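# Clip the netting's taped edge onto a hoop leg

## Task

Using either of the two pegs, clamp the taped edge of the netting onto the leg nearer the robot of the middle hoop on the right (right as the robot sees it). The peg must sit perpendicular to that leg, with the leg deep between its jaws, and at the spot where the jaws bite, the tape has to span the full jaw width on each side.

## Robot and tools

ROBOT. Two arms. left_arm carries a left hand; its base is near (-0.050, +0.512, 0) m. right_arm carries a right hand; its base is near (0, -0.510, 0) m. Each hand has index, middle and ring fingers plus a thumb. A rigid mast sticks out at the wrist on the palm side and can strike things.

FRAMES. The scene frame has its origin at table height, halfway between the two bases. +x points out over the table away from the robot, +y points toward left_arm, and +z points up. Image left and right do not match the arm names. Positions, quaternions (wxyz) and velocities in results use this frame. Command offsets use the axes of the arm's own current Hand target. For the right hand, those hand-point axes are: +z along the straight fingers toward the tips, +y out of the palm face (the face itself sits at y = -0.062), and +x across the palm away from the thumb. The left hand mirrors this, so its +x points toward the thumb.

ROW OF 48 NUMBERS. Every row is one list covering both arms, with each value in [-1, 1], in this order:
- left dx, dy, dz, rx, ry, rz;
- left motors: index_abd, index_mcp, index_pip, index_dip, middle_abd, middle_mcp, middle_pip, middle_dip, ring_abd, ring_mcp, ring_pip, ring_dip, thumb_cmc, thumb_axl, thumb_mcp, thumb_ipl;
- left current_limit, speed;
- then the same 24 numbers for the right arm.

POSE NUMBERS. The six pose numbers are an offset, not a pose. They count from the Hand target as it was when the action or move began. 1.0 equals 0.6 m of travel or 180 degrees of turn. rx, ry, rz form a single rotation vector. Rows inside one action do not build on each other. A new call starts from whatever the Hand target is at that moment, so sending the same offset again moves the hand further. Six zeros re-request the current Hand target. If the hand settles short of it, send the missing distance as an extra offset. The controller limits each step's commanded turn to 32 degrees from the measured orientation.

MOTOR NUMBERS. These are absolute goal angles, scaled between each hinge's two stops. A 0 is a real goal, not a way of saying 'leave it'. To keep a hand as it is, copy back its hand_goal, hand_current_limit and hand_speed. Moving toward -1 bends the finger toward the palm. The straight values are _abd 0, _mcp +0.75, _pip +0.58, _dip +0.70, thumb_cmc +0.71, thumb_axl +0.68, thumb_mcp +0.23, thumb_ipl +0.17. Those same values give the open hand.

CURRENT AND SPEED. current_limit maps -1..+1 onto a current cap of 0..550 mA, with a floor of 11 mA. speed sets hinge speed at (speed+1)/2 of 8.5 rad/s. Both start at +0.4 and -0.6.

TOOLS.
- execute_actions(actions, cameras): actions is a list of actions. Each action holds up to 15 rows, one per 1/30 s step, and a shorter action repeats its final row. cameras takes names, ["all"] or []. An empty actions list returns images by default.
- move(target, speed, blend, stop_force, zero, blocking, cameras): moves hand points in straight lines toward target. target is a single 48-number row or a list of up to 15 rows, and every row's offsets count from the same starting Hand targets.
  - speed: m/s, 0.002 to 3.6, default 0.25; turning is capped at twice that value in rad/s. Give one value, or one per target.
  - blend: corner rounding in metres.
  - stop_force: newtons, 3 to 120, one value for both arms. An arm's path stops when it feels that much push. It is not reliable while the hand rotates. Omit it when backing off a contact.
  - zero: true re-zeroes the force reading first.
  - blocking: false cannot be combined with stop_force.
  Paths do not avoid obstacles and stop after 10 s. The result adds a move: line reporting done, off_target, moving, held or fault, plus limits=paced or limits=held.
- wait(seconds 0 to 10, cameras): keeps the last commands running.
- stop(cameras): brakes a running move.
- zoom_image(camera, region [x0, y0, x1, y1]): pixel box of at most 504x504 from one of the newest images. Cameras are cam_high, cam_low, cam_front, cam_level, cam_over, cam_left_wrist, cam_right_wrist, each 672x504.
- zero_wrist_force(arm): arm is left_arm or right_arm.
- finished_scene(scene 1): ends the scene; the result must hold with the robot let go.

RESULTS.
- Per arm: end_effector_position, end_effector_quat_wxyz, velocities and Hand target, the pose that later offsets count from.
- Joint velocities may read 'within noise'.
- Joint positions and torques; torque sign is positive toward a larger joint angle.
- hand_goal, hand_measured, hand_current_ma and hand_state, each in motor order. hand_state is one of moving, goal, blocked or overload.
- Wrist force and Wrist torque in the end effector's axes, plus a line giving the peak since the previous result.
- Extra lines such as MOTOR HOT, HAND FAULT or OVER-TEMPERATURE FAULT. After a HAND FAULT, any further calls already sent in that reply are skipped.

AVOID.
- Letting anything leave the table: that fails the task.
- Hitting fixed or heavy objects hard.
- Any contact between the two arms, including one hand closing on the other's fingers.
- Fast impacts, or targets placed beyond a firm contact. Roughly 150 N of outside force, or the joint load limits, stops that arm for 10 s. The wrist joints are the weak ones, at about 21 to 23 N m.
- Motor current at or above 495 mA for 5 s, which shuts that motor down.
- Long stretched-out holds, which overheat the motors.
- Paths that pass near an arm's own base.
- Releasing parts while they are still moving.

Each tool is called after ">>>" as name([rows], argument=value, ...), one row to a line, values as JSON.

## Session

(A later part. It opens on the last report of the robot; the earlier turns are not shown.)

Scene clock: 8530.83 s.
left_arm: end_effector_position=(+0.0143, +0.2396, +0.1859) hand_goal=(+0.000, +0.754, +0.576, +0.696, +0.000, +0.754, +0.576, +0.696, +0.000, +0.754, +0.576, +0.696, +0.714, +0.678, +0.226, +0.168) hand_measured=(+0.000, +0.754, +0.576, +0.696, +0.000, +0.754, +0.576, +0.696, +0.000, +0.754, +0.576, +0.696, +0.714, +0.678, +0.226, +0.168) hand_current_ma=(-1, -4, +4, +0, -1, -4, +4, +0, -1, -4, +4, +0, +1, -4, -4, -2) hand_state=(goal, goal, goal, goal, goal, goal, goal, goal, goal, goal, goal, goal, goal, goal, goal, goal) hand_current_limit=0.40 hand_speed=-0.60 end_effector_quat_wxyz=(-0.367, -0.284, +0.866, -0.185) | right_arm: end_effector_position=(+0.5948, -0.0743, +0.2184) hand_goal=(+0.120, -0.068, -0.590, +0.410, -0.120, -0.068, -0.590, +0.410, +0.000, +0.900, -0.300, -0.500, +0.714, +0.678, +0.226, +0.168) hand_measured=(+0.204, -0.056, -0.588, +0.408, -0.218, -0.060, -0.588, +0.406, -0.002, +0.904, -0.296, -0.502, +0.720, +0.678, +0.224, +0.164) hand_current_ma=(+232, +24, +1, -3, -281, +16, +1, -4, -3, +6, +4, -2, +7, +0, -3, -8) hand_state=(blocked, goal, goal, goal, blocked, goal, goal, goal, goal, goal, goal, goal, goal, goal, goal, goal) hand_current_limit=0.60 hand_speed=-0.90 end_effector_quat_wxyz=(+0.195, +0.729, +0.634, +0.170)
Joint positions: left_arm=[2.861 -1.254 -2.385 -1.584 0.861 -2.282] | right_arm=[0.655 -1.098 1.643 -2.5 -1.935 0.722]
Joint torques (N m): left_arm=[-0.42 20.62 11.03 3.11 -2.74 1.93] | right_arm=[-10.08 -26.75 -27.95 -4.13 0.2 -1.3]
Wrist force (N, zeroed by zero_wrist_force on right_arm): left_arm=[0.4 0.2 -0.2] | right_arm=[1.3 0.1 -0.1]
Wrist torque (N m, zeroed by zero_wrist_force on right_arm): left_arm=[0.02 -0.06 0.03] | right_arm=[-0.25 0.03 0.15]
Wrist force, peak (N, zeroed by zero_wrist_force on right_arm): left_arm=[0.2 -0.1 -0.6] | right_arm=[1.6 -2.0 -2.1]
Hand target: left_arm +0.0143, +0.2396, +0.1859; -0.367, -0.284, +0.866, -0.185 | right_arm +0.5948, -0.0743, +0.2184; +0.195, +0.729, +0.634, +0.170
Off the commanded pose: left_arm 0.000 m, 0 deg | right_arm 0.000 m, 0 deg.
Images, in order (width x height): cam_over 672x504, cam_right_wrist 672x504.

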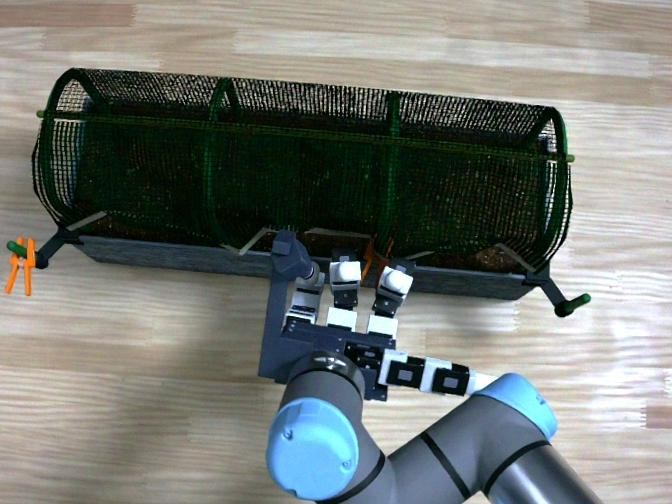

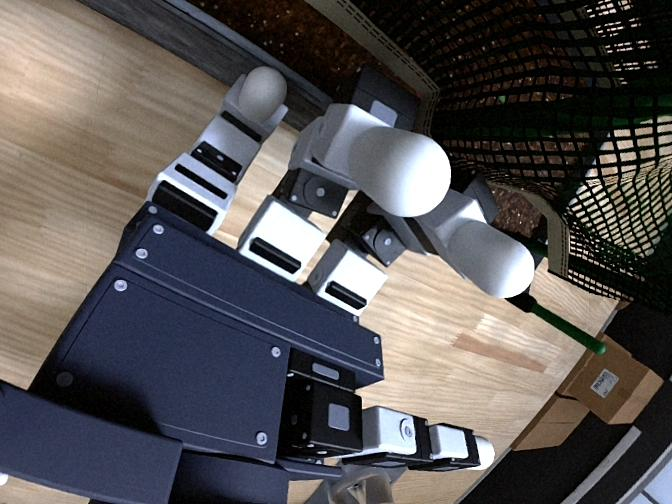

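>>> execute_actions([
  [[0,0,0,0,0,0,0,0.754,0.576,0.696,0,0.754,0.576,0.696,0,0.754,0.576,0.696,0.714,0.678,0.226,0.168,0.4,-0.6, 0.0008,0,0,0,0,0,0.06,-0.068,-0.59,0.41,-0.06,-0.068,-0.59,0.41,0,0.9,-0.3,-0.5,0.714,0.678,0.226,0.168,0.7,-0.9]],
  [[0,0,0,0,0,0,0,0.754,0.576,0.696,0,0.754,0.576,0.696,0,0.754,0.576,0.696,0.714,0.678,0.226,0.168,0.4,-0.6, 0,0,0,0,0,0,0.0,-0.068,-0.59,0.41,0.0,-0.068,-0.59,0.41,0,0.9,-0.3,-0.5,0.714,0.678,0.226,0.168,0.7,-0.9]],
  [[0,0,0,0,0,0,0,0.754,0.576,0.696,0,0.754,0.576,0.696,0,0.754,0.576,0.696,0.714,0.678,0.226,0.168,0.4,-0.6, 0,0,0,0,0,0,0.0,-0.068,-0.59,0.41,0.0,-0.068,-0.59,0.41,0,0.9,-0.3,-0.5,0.714,0.678,0.226,0.168,0.7,-0.9]],
], cameras=["cam_over"])

>>> zoom_image(camera="cam_over", region=[330, 230, 430, 330])

Scene clock: 8542.10 s.
left_arm: end_effector_position=(+0.0143, +0.2396, +0.1859) hand_goal=(+0.000, +0.754, +0.576, +0.696, +0.000, +0.754, +0.576, +0.696, +0.000, +0.754, +0.576, +0.696, +0.714, +0.678, +0.226, +0.168) hand_measured=(+0.000, +0.754, +0.576, +0.696, +0.000, +0.754, +0.576, +0.696, +0.000, +0.754, +0.576, +0.696, +0.714, +0.678, +0.226, +0.168) hand_current_ma=(-1, -4, +4, +0, -1, -4, +4, +0, -1, -4, +4, +0, +1, -4, -4, -2) hand_state=(goal, goal, goal, goal, goal, goal, goal, goal, goal, goal, goal, goal, goal, goal, goal, goal) hand_current_limit=0.40 hand_speed=-0.60 end_effector_quat_wxyz=(-0.367, -0.284, +0.866, -0.185) | right_arm: end_effector_position=(+0.5948, -0.0738, +0.2184) hand_goal=(+0.000, -0.068, -0.590, +0.410, +0.000, -0.068, -0.590, +0.410, +0.000, +0.900, -0.300, -0.500, +0.714, +0.678, +0.226, +0.168) hand_measured=(+0.112, -0.058, -0.588, +0.408, -0.098, -0.058, -0.588, +0.406, -0.002, +0.904, -0.296, -0.502, +0.720, +0.678, +0.224, +0.164) hand_current_ma=(+333, +21, +1, -3, -280, +21, +1, -4, -3, +6, +4, -2, +7, +0, -3, -8) hand_state=(blocked, goal, goal, goal, blocked, goal, goal, goal, goal, goal, goal, goal, goal, goal, goal, goal) hand_current_limit=0.70 hand_speed=-0.90 end_effector_quat_wxyz=(+0.195, +0.729, +0.634, +0.170)
Joint positions: left_arm=[2.861 -1.254 -2.385 -1.584 0.861 -2.282] | right_arm=[0.655 -1.097 1.642 -2.499 -1.936 0.723]
Joint torques (N m): left_arm=[-0.19 19.57 9.57 3.09 -2.79 1.91] | right_arm=[10.46 -54.03 -6.82 -1.73 -1.31 1.12]
Wrist force (N, zeroed by zero_wrist_force on right_arm): left_arm=[0.1 0.1 -0.2] | right_arm=[1.0 0.3 -0.4]
Wrist torque (N m, zeroed by zero_wrist_force on right_arm): left_arm=[0.02 -0.02 0.01] | right_arm=[-0.21 0.00 0.16]
Wrist force, peak (N, zeroed by zero_wrist_force on right_arm): left_arm=[0.4 0.4 0.1] | right_arm=[1.6 0.4 -0.3]
Hand target: left_arm +0.0143, +0.2396, +0.1859; -0.367, -0.284, +0.866, -0.185 | right_arm +0.5948, -0.0738, +0.2184; +0.195, +0.729, +0.634, +0.170
Off the commanded pose: left_arm 0.000 m, 0 deg | right_arm 0.000 m, 0 deg.
Images, in order (width x height): cam_over 672x504.

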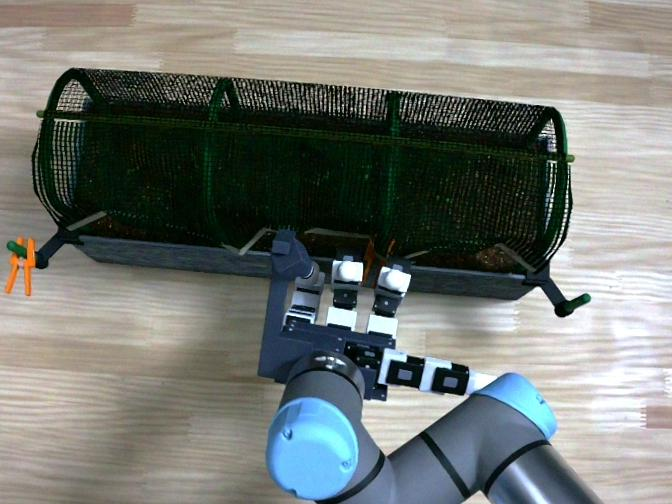

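Scaled by 5.040 from the camera's 672x504 image, which has a finer 960x720 frame.

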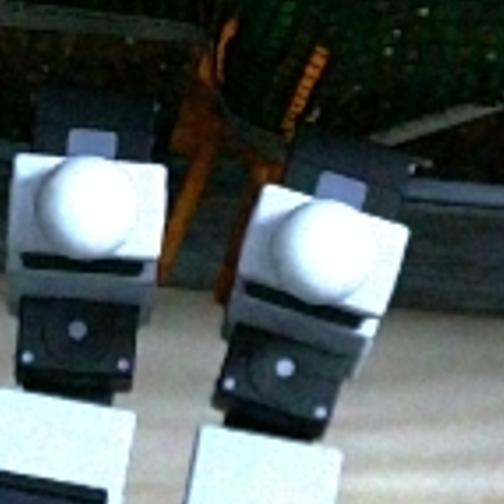

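>>> move(target=[0,0,0,0,0,0,0,0.754,0.576,0.696,0,0.754,0.576,0.696,0,0.754,0.576,0.696,0.714,0.678,0.226,0.168,0.4,-0.6, 0,-0.00417,0.00722,0,0,0,0,-0.068,-0.59,0.41,0,-0.068,-0.59,0.41,0,0.9,-0.3,-0.5,0.714,0.678,0.226,0.168,0.7,-0.9], speed=0.02, stop_force=4)

>>> move(target=[0,0,0,0,0,0,0,0.754,0.576,0.696,0,0.754,0.576,0.696,0,0.754,0.576,0.696,0.714,0.678,0.226,0.168,0.4,-0.6, 0.0043,-0.0169,-0.00975,0,0,0,0,-0.068,-0.59,0.41,0,-0.068,-0.59,0.41,0,0.9,-0.3,-0.5,0.714,0.678,0.226,0.168,0.7,-0.9], speed=0.02, stop_force=5, cameras=["cam_over", "cam_right_wrist"])

>>> zoom_image(camera="cam_over", region=[330, 230, 430, 330])

>>> zoom_image(camera="cam_right_wrist", region=[330, 20, 510, 200])

Scene clock: 8563.33 s.
left_arm: end_effector_position=(+0.0143, +0.2396, +0.1859) hand_goal=(+0.000, +0.754, +0.576, +0.696, +0.000, +0.754, +0.576, +0.696, +0.000, +0.754, +0.576, +0.696, +0.714, +0.678, +0.226, +0.168) hand_measured=(+0.000, +0.754, +0.576, +0.696, +0.000, +0.754, +0.576, +0.696, +0.000, +0.754, +0.576, +0.696, +0.714, +0.678, +0.226, +0.168) hand_current_ma=(-1, -4, +4, +0, -1, -4, +4, +0, -1, -4, +4, +0, +1, -4, -4, -2) hand_state=(goal, goal, goal, goal, goal, goal, goal, goal, goal, goal, goal, goal, goal, goal, goal, goal) hand_current_limit=0.40 hand_speed=-0.60 end_effector_quat_wxyz=(-0.367, -0.284, +0.866, -0.185) | right_arm: end_effector_position=(+0.5948, -0.0738, +0.2133) hand_goal=(+0.000, -0.068, -0.590, +0.410, +0.000, -0.068, -0.590, +0.410, +0.000, +0.900, -0.300, -0.500, +0.714, +0.678, +0.226, +0.168) hand_measured=(+0.112, -0.058, -0.588, +0.408, -0.096, -0.058, -0.588, +0.406, -0.002, +0.904, -0.296, -0.502, +0.720, +0.678, +0.224, +0.164) hand_current_ma=(+331, +20, +1, -3, -275, +21, +1, -4, -3, +6, +4, -2, +7, +0, -3, -8) hand_state=(blocked, goal, goal, goal, blocked, goal, goal, goal, goal, goal, goal, goal, goal, goal, goal, goal) hand_current_limit=0.70 hand_speed=-0.90 end_effector_quat_wxyz=(+0.195, +0.729, +0.634, +0.169)
Joint positions: left_arm=[2.861 -1.254 -2.385 -1.584 0.861 -2.282] | right_arm=[0.655 -1.091 1.647 -2.511 -1.936 0.723]
Joint torques (N m): left_arm=[0.87 20.15 11.1 3.02 -2.78 2.04] | right_arm=[10.89 -48.91 -25.78 -1.46 0.26 1.06]
Wrist force (N, zeroed by zero_wrist_force on right_arm): left_arm=[0.2 0.3 0.0] | right_arm=[1.0 0.3 -0.5]
Wrist torque (N m, zeroed by zero_wrist_force on right_arm): left_arm=[0.02 -0.03 0.02] | right_arm=[-0.20 0.02 0.15]
Wrist force, peak (N, zeroed by zero_wrist_force on right_arm): left_arm=[0.2 0.4 0.2] | right_arm=[1.1 0.5 -0.8]
Hand target: left_arm +0.0143, +0.2396, +0.1859; -0.367, -0.284, +0.866, -0.185 | right_arm +0.5948, -0.0738, +0.2134; +0.195, +0.729, +0.634, +0.170
Off the commanded pose: left_arm 0.000 m, 0 deg | right_arm 0.000 m, 0 deg.
move: done

Scene clock: 8565.20 s.
left_arm: end_effector_position=(+0.0143, +0.2396, +0.1859) hand_goal=(+0.000, +0.754, +0.576, +0.696, +0.000, +0.754, +0.576, +0.696, +0.000, +0.754, +0.576, +0.696, +0.714, +0.678, +0.226, +0.168) hand_measured=(+0.000, +0.754, +0.576, +0.696, +0.000, +0.754, +0.576, +0.696, +0.000, +0.754, +0.576, +0.696, +0.714, +0.678, +0.226, +0.168) hand_current_ma=(-1, -4, +4, +0, -1, -4, +4, +0, -1, -4, +4, +0, +1, -4, -4, -2) hand_state=(goal, goal, goal, goal, goal, goal, goal, goal, goal, goal, goal, goal, goal, goal, goal, goal) hand_current_limit=0.40 hand_speed=-0.60 end_effector_quat_wxyz=(-0.367, -0.284, +0.866, -0.185) | right_arm: end_effector_position=(+0.5836, -0.0696, +0.2134) hand_goal=(+0.000, -0.068, -0.590, +0.410, +0.000, -0.068, -0.590, +0.410, +0.000, +0.900, -0.300, -0.500, +0.714, +0.678, +0.226, +0.168) hand_measured=(+0.100, -0.058, -0.588, +0.408, -0.092, -0.056, -0.588, +0.406, -0.002, +0.904, -0.296, -0.502, +0.720, +0.678, +0.224, +0.164) hand_current_ma=(+285, +21, +2, -3, -260, +23, +1, -4, -3, +6, +4, -2, +7, +0, -3, -8) hand_state=(blocked, goal, goal, goal, blocked, goal, goal, goal, goal, goal, goal, goal, goal, goal, goal, goal) hand_current_limit=0.70 hand_speed=-0.90 end_effector_quat_wxyz=(+0.195, +0.729, +0.634, +0.170)
Joint positions: left_arm=[2.861 -1.254 -2.385 -1.584 0.861 -2.282] | right_arm=[0.672 -1.1 1.66 -2.509 -1.942 0.739]
Joint torques (N m): left_arm=[-1.49 21.03 11.01 3.07 -2.74 1.9] | right_arm=[-7.59 -25.16 -29.27 -4.31 0.71 -1.28]
Wrist force (N, zeroed by zero_wrist_force on right_arm): left_arm=[0.0 0.4 -0.1] | right_arm=[0.3 0.0 -0.4]
Wrist torque (N m, zeroed by zero_wrist_force on right_arm): left_arm=[0.05 -0.01 0.00] | right_arm=[-0.20 0.01 -0.02]
Wrist force, peak (N, zeroed by zero_wrist_force on right_arm): left_arm=[0.3 0.5 -0.1] | right_arm=[1.7 0.5 -0.3]
Hand target: left_arm +0.0143, +0.2396, +0.1859; -0.367, -0.284, +0.866, -0.185 | right_arm +0.5836, -0.0696, +0.2134; +0.195, +0.729, +0.634, +0.170
Off the commanded pose: left_arm 0.000 m, 0 deg | right_arm 0.000 m, 0 deg.
move: done
Images, in order (width x height): cam_over 672x504, cam_right_wrist 672x504.

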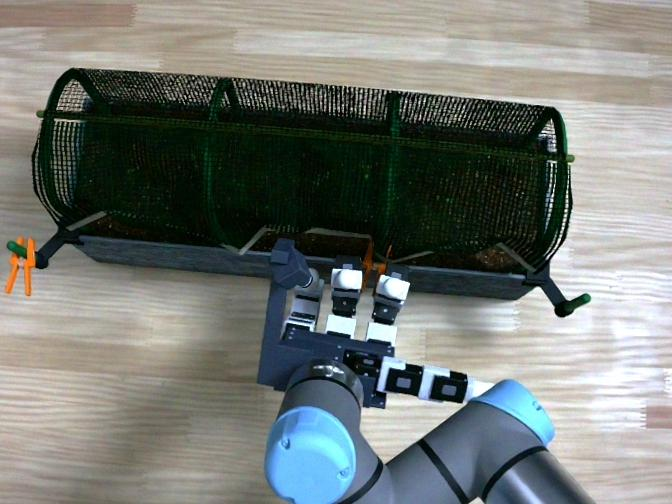

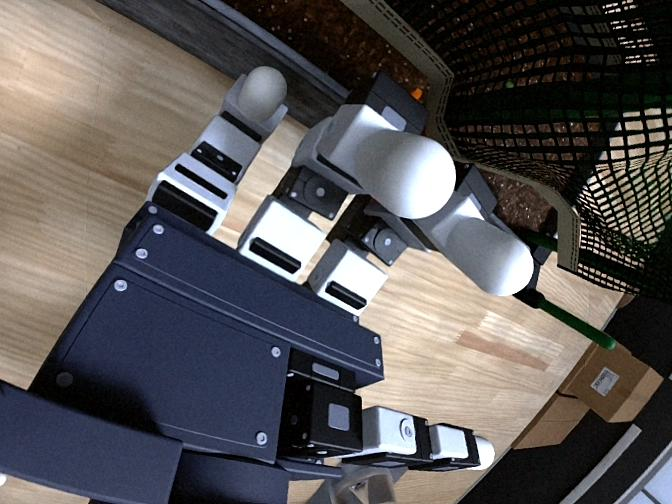

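Scaled by 5.040 from the camera's 672x504 image, which has a finer 960x720 frame.

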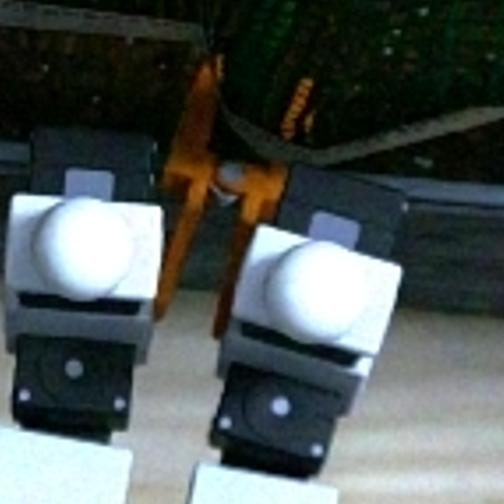

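Scaled by 2.800 from the camera's 672x504 image, which has a finer 960x720 frame.

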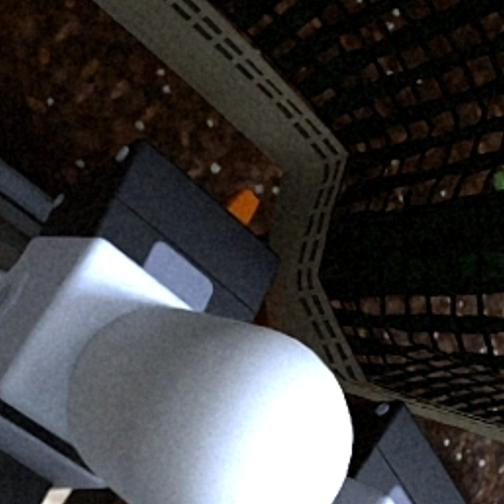

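>>> move(target=[0,0,0,0,0,0,0,0.754,0.576,0.696,0,0.754,0.576,0.696,0,0.754,0.576,0.696,0.714,0.678,0.226,0.168,0.4,-0.6, 0.008,-0.0352,-0.0203,0,0,0,0,-0.068,-0.59,0.41,0,-0.068,-0.59,0.41,0,0.9,-0.3,-0.5,0.714,0.678,0.226,0.168,0.7,-0.9], speed=0.03, stop_force=5, cameras=["cam_over", "cam_right_wrist"])

>>> zoom_image(camera="cam_over", region=[330, 230, 430, 330])

>>> zoom_image(camera="cam_right_wrist", region=[330, 20, 510, 200])

Scene clock: 8574.17 s.
left_arm: end_effector_position=(+0.0143, +0.2396, +0.1859) hand_goal=(+0.000, +0.754, +0.576, +0.696, +0.000, +0.754, +0.576, +0.696, +0.000, +0.754, +0.576, +0.696, +0.714, +0.678, +0.226, +0.168) hand_measured=(+0.000, +0.754, +0.576, +0.696, +0.000, +0.754, +0.576, +0.696, +0.000, +0.754, +0.576, +0.696, +0.714, +0.678, +0.226, +0.168) hand_current_ma=(-1, -4, +4, +0, -1, -4, +4, +0, -1, -4, +4, +0, +1, -4, -4, -2) hand_state=(goal, goal, goal, goal, goal, goal, goal, goal, goal, goal, goal, goal, goal, goal, goal, goal) hand_current_limit=0.40 hand_speed=-0.60 end_effector_quat_wxyz=(-0.367, -0.284, +0.866, -0.185) | right_arm: end_effector_position=(+0.5601, -0.0615, +0.2134) hand_goal=(+0.000, -0.068, -0.590, +0.410, +0.000, -0.068, -0.590, +0.410, +0.000, +0.900, -0.300, -0.500, +0.714, +0.678, +0.226, +0.168) hand_measured=(+0.098, -0.058, -0.588, +0.408, -0.092, -0.056, -0.588, +0.406, -0.002, +0.904, -0.296, -0.502, +0.720, +0.678, +0.224, +0.164) hand_current_ma=(+285, +21, +2, -3, -260, +23, +1, -4, -3, +6, +4, -2, +7, +0, -3, -8) hand_state=(blocked, goal, goal, goal, blocked, goal, goal, goal, goal, goal, goal, goal, goal, goal, goal, goal) hand_current_limit=0.70 hand_speed=-0.90 end_effector_quat_wxyz=(+0.195, +0.729, +0.634, +0.170)
Joint positions: left_arm=[2.861 -1.254 -2.385 -1.584 0.861 -2.282] | right_arm=[0.706 -1.119 1.687 -2.503 -1.954 0.774]
Joint torques (N m): left_arm=[-0.66 19.2 9.28 3.16 -2.69 1.94] | right_arm=[-7.71 -25.22 -29.81 -4.17 0.83 -1.19]
Wrist force (N, zeroed by zero_wrist_force on right_arm): left_arm=[0.0 0.2 0.2] | right_arm=[0.3 0.1 -0.2]
Wrist torque (N m, zeroed by zero_wrist_force on right_arm): left_arm=[0.01 0.00 0.00] | right_arm=[-0.20 -0.01 -0.03]
Wrist force, peak (N, zeroed by zero_wrist_force on right_arm): left_arm=[0.4 0.3 0.0] | right_arm=[0.2 1.1 -0.1]
Hand target: left_arm +0.0143, +0.2396, +0.1859; -0.367, -0.284, +0.866, -0.185 | right_arm +0.5601, -0.0615, +0.2134; +0.195, +0.729, +0.634, +0.170
Off the commanded pose: left_arm 0.000 m, 0 deg | right_arm 0.000 m, 0 deg.
move: done
Images, in order (width x height): cam_over 672x504, cam_right_wrist 672x504.

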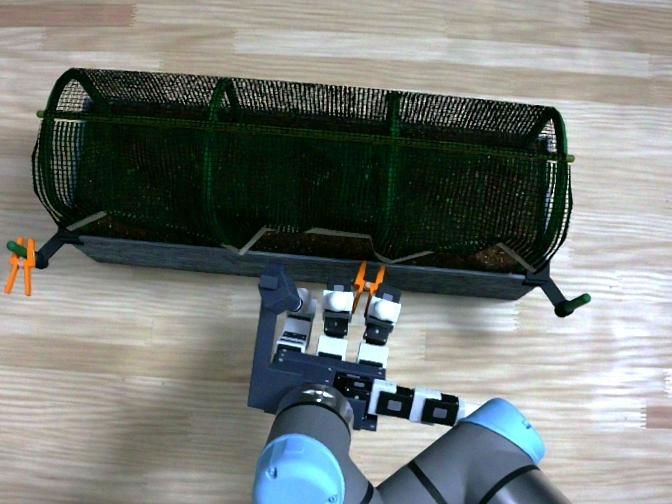

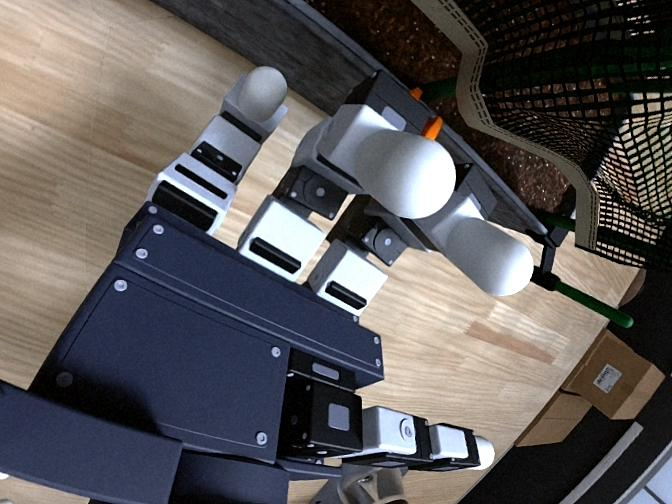

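Scaled by 5.040 from the camera's 672x504 image, which has a finer 960x720 frame.

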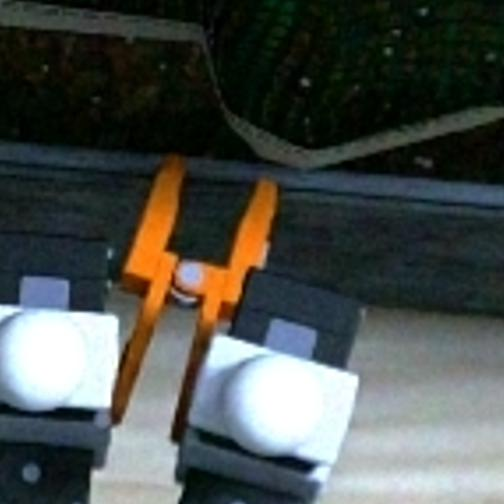

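Scaled by 2.800 from the camera's 672x504 image, which has a finer 960x720 frame.

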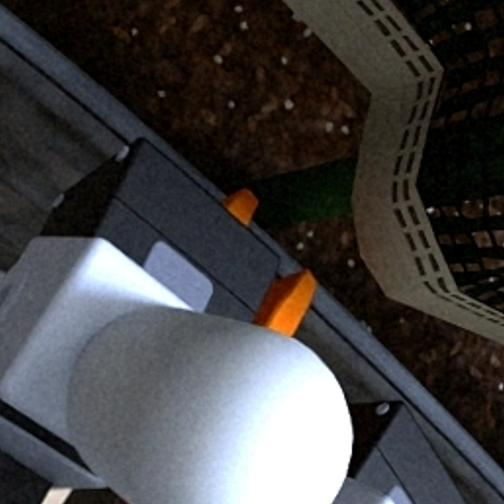

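>>> move([
  [0,0,0,0,0,0,0,0.754,0.576,0.696,0,0.754,0.576,0.696,0,0.754,0.576,0.696,0.714,0.678,0.226,0.168,0.4,-0.6, 0,-0.06,-0.09,0,0,0,0,-0.068,-0.59,0.41,0,-0.068,-0.59,0.41,0,0.9,-0.3,-0.5,0.714,0.678,0.226,0.168,0.7,-0.9],
  [0,0,0,0,0,0,0,0.754,0.576,0.696,0,0.754,0.576,0.696,0,0.754,0.576,0.696,0.714,0.678,0.226,0.168,0.4,-0.6, -0.0443,-0.1452,-0.1736,0,-0.2361,0.4090,0,-0.068,-0.59,0.41,0,-0.068,-0.59,0.41,0,0.9,-0.3,-0.5,0.714,0.678,0.226,0.168,0.7,-0.9],
], speed=0.12, blend=0.02, cameras=["cam_over", "cam_level", "cam_front"])

Scene clock: 8614.43 s.
left_arm: end_effector_position=(+0.0143, +0.2396, +0.1859) hand_goal=(+0.000, +0.754, +0.576, +0.696, +0.000, +0.754, +0.576, +0.696, +0.000, +0.754, +0.576, +0.696, +0.714, +0.678, +0.226, +0.168) hand_measured=(+0.000, +0.754, +0.576, +0.696, +0.000, +0.754, +0.576, +0.696, +0.000, +0.754, +0.576, +0.696, +0.714, +0.678, +0.226, +0.168) hand_current_ma=(-1, -4, +4, +0, -1, -4, +4, +0, -1, -4, +4, +0, +1, -4, -4, -2) hand_state=(goal, goal, goal, goal, goal, goal, goal, goal, goal, goal, goal, goal, goal, goal, goal, goal) hand_current_limit=0.40 hand_speed=-0.60 end_effector_quat_wxyz=(-0.367, -0.284, +0.866, -0.185) | right_arm: end_effector_position=(+0.4355, -0.0688, +0.2588) hand_goal=(+0.000, -0.068, -0.590, +0.410, +0.000, -0.068, -0.590, +0.410, +0.000, +0.900, -0.300, -0.500, +0.714, +0.678, +0.226, +0.168) hand_measured=(+0.098, -0.058, -0.588, +0.408, -0.092, -0.056, -0.588, +0.406, -0.002, +0.904, -0.296, -0.502, +0.720, +0.678, +0.224, +0.164) hand_current_ma=(+284, +20, +2, -3, -260, +24, +1, -4, -3, +6, +4, -2, +7, +0, -3, -8) hand_state=(blocked, goal, goal, goal, blocked, goal, goal, goal, goal, goal, goal, goal, goal, goal, goal, goal) hand_current_limit=0.70 hand_speed=-0.90 end_effector_quat_wxyz=(+0.259, +0.966, +0.028, +0.007)
Joint positions: left_arm=[2.861 -1.254 -2.385 -1.584 0.861 -2.282] | right_arm=[0.78 -0.859 0.945 -1.292 -1.955 2.364]
Joint torques (N m): left_arm=[-0.99 19.58 10.1 3.02 -2.74 1.73] | right_arm=[-4.53 -40.42 -15.44 -3.07 -1.55 -1.48]
Wrist force (N, zeroed by zero_wrist_force on right_arm): left_arm=[0.0 0.0 0.0] | right_arm=[0.5 -0.1 0.0]
Wrist torque (N m, zeroed by zero_wrist_force on right_arm): left_arm=[0.00 0.00 0.00] | right_arm=[-0.25 -0.03 -0.04]
Wrist force, peak (N, zeroed by zero_wrist_force on right_arm): left_arm=[0.2 0.5 -0.3] | right_arm=[-0.2 1.8 1.6]
Hand target: left_arm +0.0143, +0.2396, +0.1859; -0.367, -0.284, +0.866, -0.185 | right_arm +0.4355, -0.0688, +0.2588; +0.259, +0.965, +0.028, +0.007 (not the last commanded pose)
Off the commanded pose: left_arm 0.000 m, 0 deg | right_arm 0.006 m, 6 deg.
move: held (right_arm; a check stopped the path); path passed 1 of 2 targets; limits=held
pose unreachable (right arm): on one or more control steps of this call, first in action 0 (counted from 0), this arm could not follow its commanded pose, so it was not sent that pose on those steps. It may still have moved: this result reports where it is.
cause: moving toward the commanded pose would bring two parts of the arm too close to each other (joints 4 (wrist 1) to 6 (wrist 3) lie between them).
Images, in order (width x height): cam_front 672x504, cam_level 672x504, cam_over 672x504.

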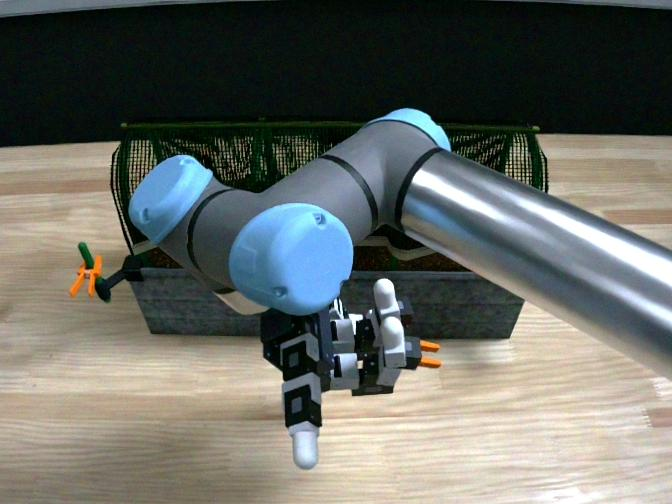

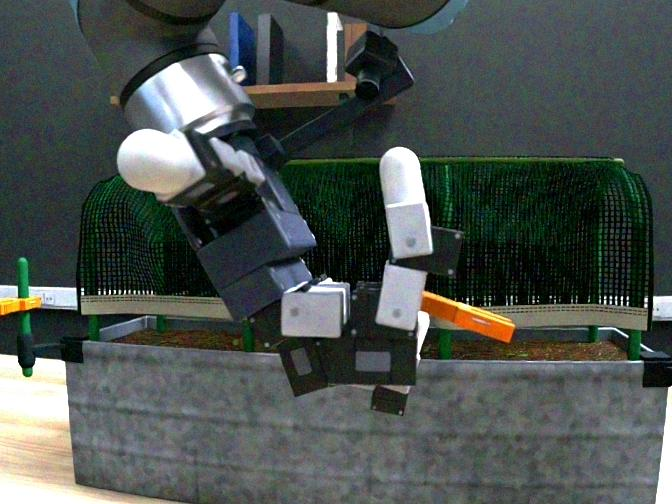

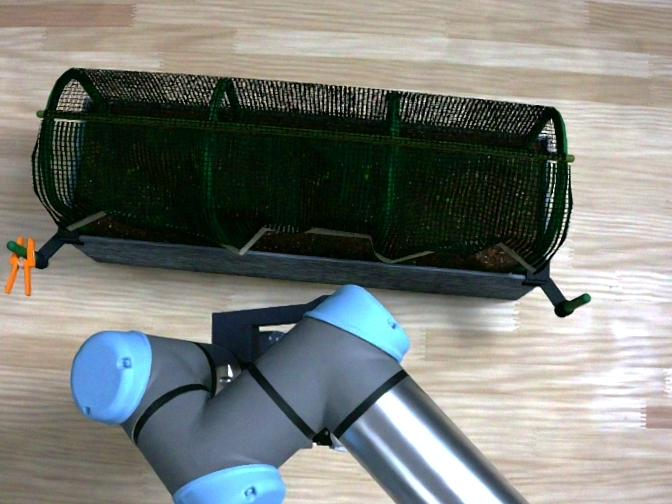

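>>> zoom_image(camera="cam_level", region=[340, 240, 540, 400])

>>> zoom_image(camera="cam_front", region=[330, 270, 450, 400])

Scaled by 2.520 from the camera's 672x504 image, which has a finer 960x720 frame.

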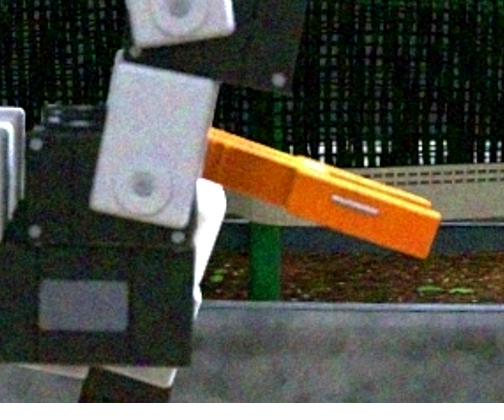

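Scaled by 3.877 from the camera's 672x504 image, which has a finer 960x720 frame.

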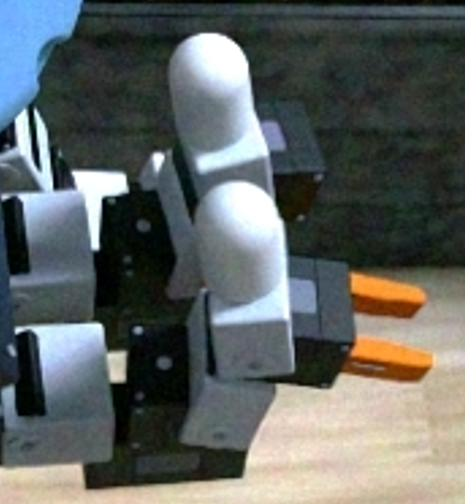

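>>> move(target=[0,0,0,0,0,0,0,0.754,0.576,0.696,0,0.754,0.576,0.696,0,0.754,0.576,0.696,0.714,0.678,0.226,0.168,0.4,-0.6, 0,0,0,-0.1044,0,0,0,-0.068,-0.59,0.41,0,-0.068,-0.59,0.41,0,0.95,0.95,0.95,0.714,0.678,0.226,0.168,0.7,-0.9], speed=0.08, cameras=["cam_level", "cam_front"])

>>> zoom_image(camera="cam_level", region=[340, 240, 540, 400])

Scene clock: 8687.63 s.
left_arm: end_effector_position=(+0.0143, +0.2396, +0.1859) hand_goal=(+0.000, +0.754, +0.576, +0.696, +0.000, +0.754, +0.576, +0.696, +0.000, +0.754, +0.576, +0.696, +0.714, +0.678, +0.226, +0.168) hand_measured=(+0.000, +0.754, +0.576, +0.696, +0.000, +0.754, +0.576, +0.696, +0.000, +0.754, +0.576, +0.696, +0.714, +0.678, +0.226, +0.168) hand_current_ma=(-1, -4, +4, +0, -1, -4, +4, +0, -1, -4, +4, +0, +1, -4, -4, -2) hand_state=(goal, goal, goal, goal, goal, goal, goal, goal, goal, goal, goal, goal, goal, goal, goal, goal) hand_current_limit=0.40 hand_speed=-0.60 end_effector_quat_wxyz=(-0.367, -0.284, +0.866, -0.185) | right_arm: end_effector_position=(+0.4355, -0.0689, +0.2589) hand_goal=(+0.000, -0.068, -0.590, +0.410, +0.000, -0.068, -0.590, +0.410, +0.000, +0.950, +0.950, +0.950, +0.714, +0.678, +0.226, +0.168) hand_measured=(+0.098, -0.058, -0.588, +0.408, -0.092, -0.056, -0.588, +0.406, -0.002, +0.950, +0.946, +0.948, +0.720, +0.678, +0.224, +0.164) hand_current_ma=(+284, +20, +2, -3, -260, +24, +1, -4, -3, +1, -6, -3, +7, +0, -3, -8) hand_state=(blocked, goal, goal, goal, blocked, goal, goal, goal, goal, goal, goal, goal, goal, goal, goal, goal) hand_current_limit=0.70 hand_speed=-0.90 end_effector_quat_wxyz=(+0.259, +0.965, +0.028, +0.008)
Joint positions: left_arm=[2.861 -1.254 -2.385 -1.584 0.861 -2.282] | right_arm=[0.78 -0.859 0.945 -1.292 -1.956 2.364]
Joint torques (N m): left_arm=[0.55 19.81 9.98 3.05 -2.72 1.92] | right_arm=[0.62 -60.26 -9.5 -3.06 0.65 -1.6]
Wrist force (N, zeroed by zero_wrist_force on right_arm): left_arm=[0.4 0.2 -0.1] | right_arm=[0.6 0.1 -0.1]
Wrist torque (N m, zeroed by zero_wrist_force on right_arm): left_arm=[0.03 -0.06 0.04] | right_arm=[-0.24 -0.04 -0.02]
Wrist force, peak (N, zeroed by zero_wrist_force on right_arm): left_arm=[0.2 0.4 -0.4] | right_arm=[0.8 0.0 -0.3]
Hand target: left_arm +0.0143, +0.2396, +0.1859; -0.367, -0.284, +0.866, -0.185 | right_arm +0.4355, -0.0689, +0.2589; +0.259, +0.965, +0.028, +0.008 (not the last commanded pose)
Off the commanded pose: left_arm 0.000 m, 0 deg | right_arm 0.000 m, 19 deg.
move: held (right_arm; a check stopped the path); limits=held
pose unreachable (right arm): on one or more control steps of this call, first in action 0 (counted from 0), this arm could not follow its commanded pose, so it was not sent that pose on those steps. It may still have moved: this result reports where it is.
cause: moving toward the commanded pose would bring two parts of the arm too close to each other (joints 4 (wrist 1) to 6 (wrist 3) lie between them).
Images, in order (width x height): cam_front 672x504, cam_level 672x504.

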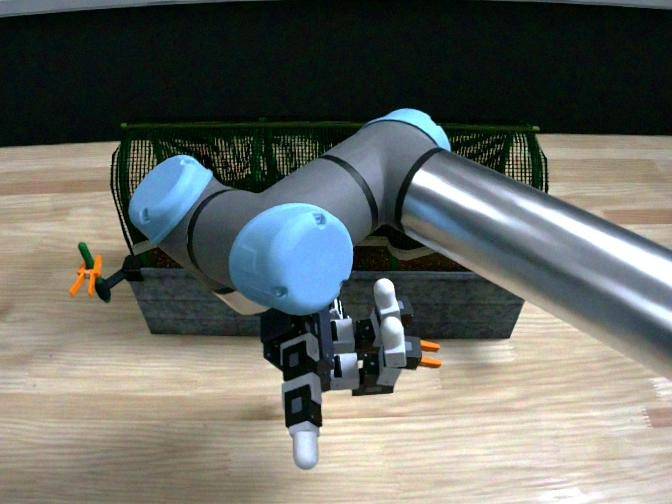

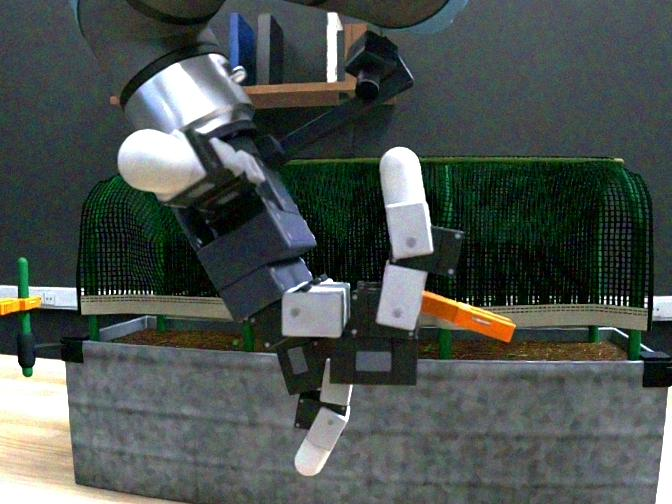

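Scaled by 2.520 from the camera's 672x504 image, which has a finer 960x720 frame.

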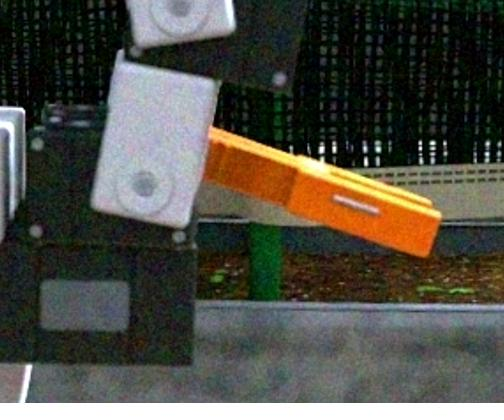

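>>> move([
  [0,0,0,0,0,0,0,0.754,0.576,0.696,0,0.754,0.576,0.696,0,0.754,0.576,0.696,0.714,0.678,0.226,0.168,0.4,-0.6, 0.0245,-0.0038,-0.0041,0,0.2436,-0.4219,0,-0.068,-0.59,0.41,0,-0.068,-0.59,0.41,0,0.95,0.95,0.95,0.714,0.678,0.226,0.168,0.7,-0.9],
  [0,0,0,0,0,0,0,0.754,0.576,0.696,0,0.754,0.576,0.696,0,0.754,0.576,0.696,0.714,0.678,0.226,0.168,0.4,-0.6, 0.1623,-0.0092,0.0320,-0.0831,0.3105,-0.3779,0,-0.068,-0.59,0.41,0,-0.068,-0.59,0.41,0,0.95,0.95,0.95,0.714,0.678,0.226,0.168,0.7,-0.9],
], speed=0.12, blend=0.01, cameras=["cam_over", "cam_level", "cam_front", "cam_right_wrist"])

>>> zoom_image(camera="cam_over", region=[330, 230, 430, 330])

>>> zoom_image(camera="cam_right_wrist", region=[330, 20, 510, 200])

Scene clock: 8753.97 s.
left_arm: end_effector_position=(+0.0143, +0.2396, +0.1859) hand_goal=(+0.000, +0.754, +0.576, +0.696, +0.000, +0.754, +0.576, +0.696, +0.000, +0.754, +0.576, +0.696, +0.714, +0.678, +0.226, +0.168) hand_measured=(+0.000, +0.754, +0.576, +0.696, +0.000, +0.754, +0.576, +0.696, +0.000, +0.754, +0.576, +0.696, +0.714, +0.678, +0.226, +0.168) hand_current_ma=(-1, -4, +4, +0, -1, -4, +4, +0, -1, -4, +4, +0, +1, -4, -4, -2) hand_state=(goal, goal, goal, goal, goal, goal, goal, goal, goal, goal, goal, goal, goal, goal, goal, goal) hand_current_limit=0.40 hand_speed=-0.60 end_effector_quat_wxyz=(-0.367, -0.284, +0.866, -0.185) | right_arm: end_effector_position=(+0.5331, -0.0680, +0.2395) hand_goal=(+0.000, -0.068, -0.590, +0.410, +0.000, -0.068, -0.590, +0.410, +0.000, +0.950, +0.950, +0.950, +0.714, +0.678, +0.226, +0.168) hand_measured=(+0.098, -0.058, -0.588, +0.408, -0.092, -0.056, -0.588, +0.406, -0.002, +0.950, +0.946, +0.948, +0.720, +0.678, +0.224, +0.164) hand_current_ma=(+283, +20, +2, -3, -260, +24, +1, -4, -3, +1, -4, -3, +8, +0, -3, -7) hand_state=(blocked, goal, goal, goal, blocked, goal, goal, goal, goal, goal, goal, goal, goal, goal, goal, goal) hand_current_limit=0.70 hand_speed=-0.90 end_effector_quat_wxyz=(+0.290, +0.638, +0.650, +0.294)
Joint positions: left_arm=[2.861 -1.254 -2.385 -1.584 0.861 -2.282] | right_arm=[0.743 -1.115 1.918 -3.081 -2.093 0.527]
Joint torques (N m): left_arm=[-0.79 19.93 9.85 3.1 -2.7 1.72] | right_arm=[12.2 -42.41 -4.57 -4.28 0.33 0.15]
Wrist force (N, zeroed by zero_wrist_force on right_arm): left_arm=[0.0 0.2 -0.1] | right_arm=[0.7 0.0 -0.1]
Wrist torque (N m, zeroed by zero_wrist_force on right_arm): left_arm=[0.03 -0.01 0.00] | right_arm=[-0.37 0.00 0.13]
Wrist force, peak (N, zeroed by zero_wrist_force on right_arm): left_arm=[0.5 0.2 -0.2] | right_arm=[1.3 0.9 0.2]
Hand target: left_arm +0.0143, +0.2396, +0.1859; -0.367, -0.284, +0.866, -0.185 | right_arm +0.5330, -0.0680, +0.2395; +0.290, +0.638, +0.650, +0.295
Off the commanded pose: left_arm 0.000 m, 0 deg | right_arm 0.000 m, 0 deg.
move: done
Images, in order (width x height): cam_front 672x504, cam_level 672x504, cam_over 672x504, cam_right_wrist 672x504.

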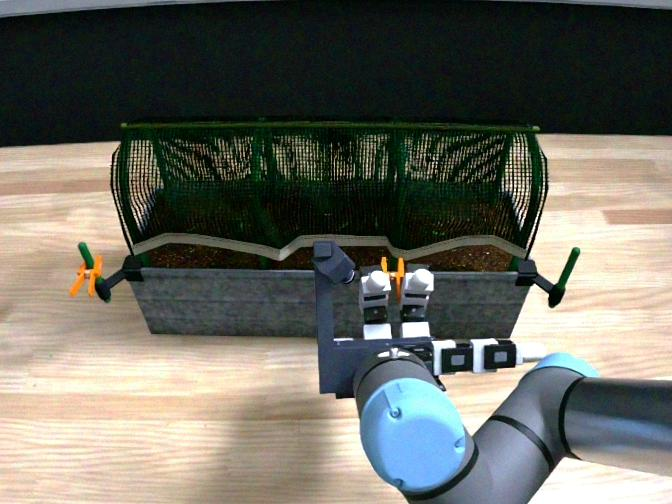

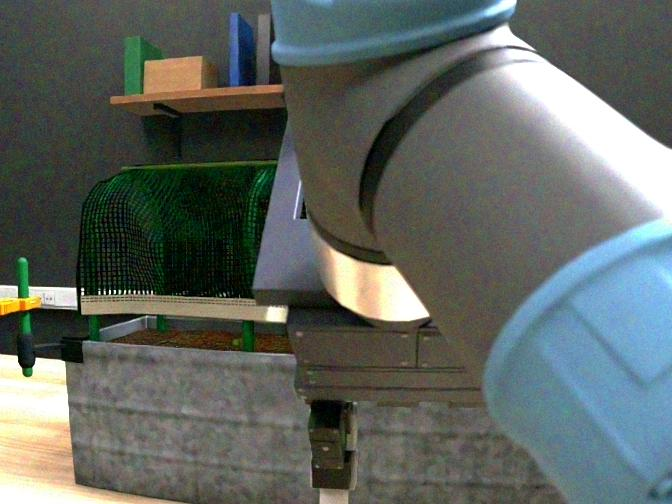

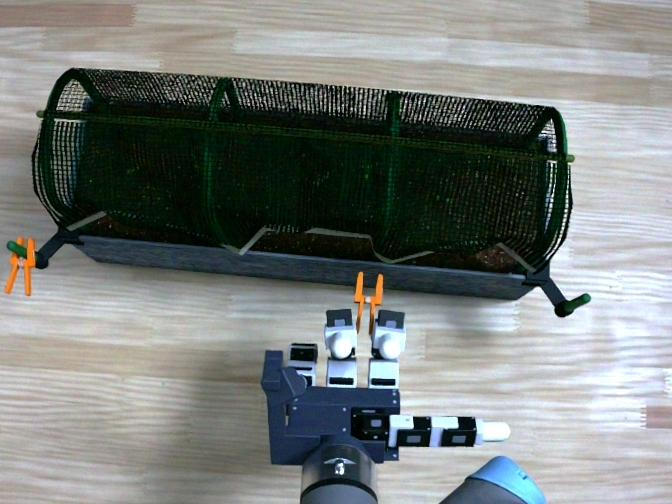

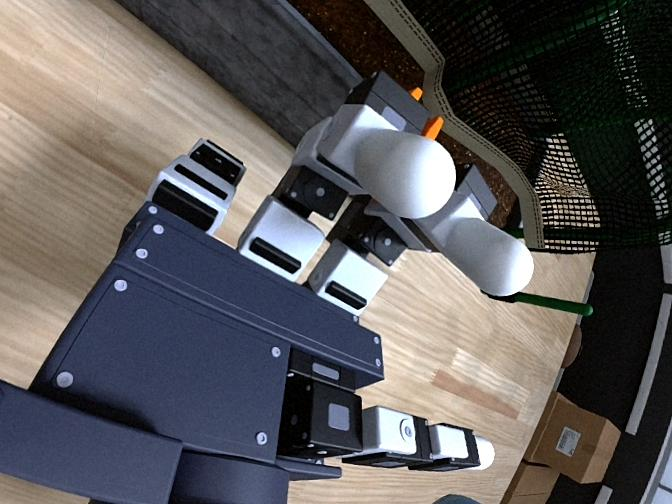

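Scaled by 5.040 from the camera's 672x504 image, which has a finer 960x720 frame.

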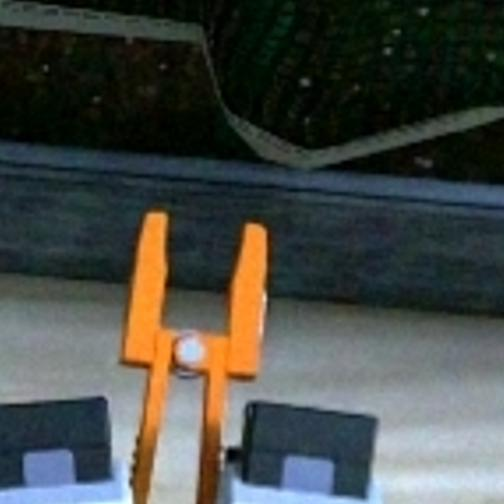

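Scaled by 2.800 from the camera's 672x504 image, which has a finer 960x720 frame.

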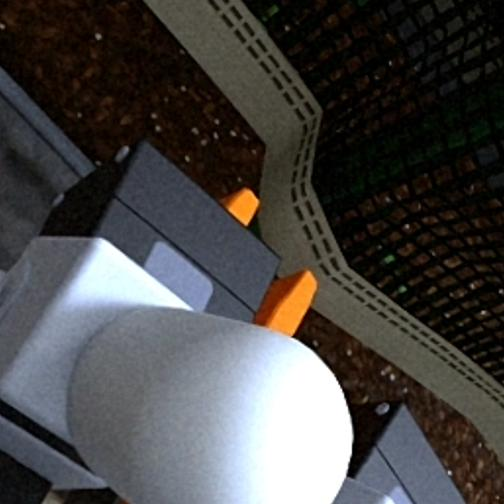

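>>> zoom_image(camera="cam_over", region=[345, 190, 425, 270])

>>> zoom_image(camera="cam_front", region=[360, 210, 430, 280])

>>> zoom_image(camera="cam_right_wrist", region=[390, 10, 510, 130])

Scaled by 6.300 from the camera's 672x504 image, which has a finer 960x720 frame.

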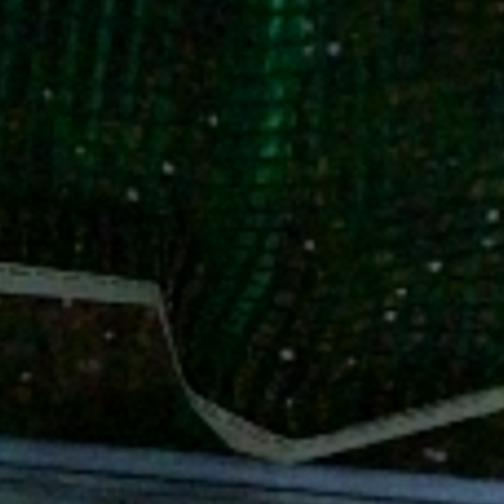

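Scaled by 7.200 from the camera's 672x504 image, which has a finer 960x720 frame.

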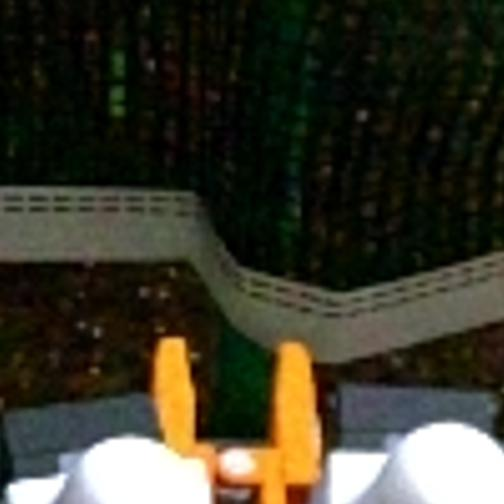

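Scaled by 4.200 from the camera's 672x504 image, which has a finer 960x720 frame.

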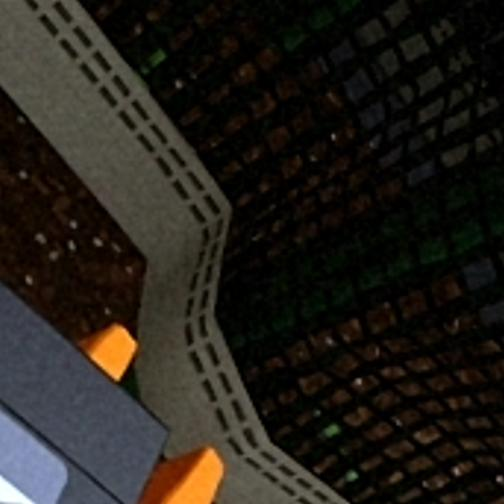

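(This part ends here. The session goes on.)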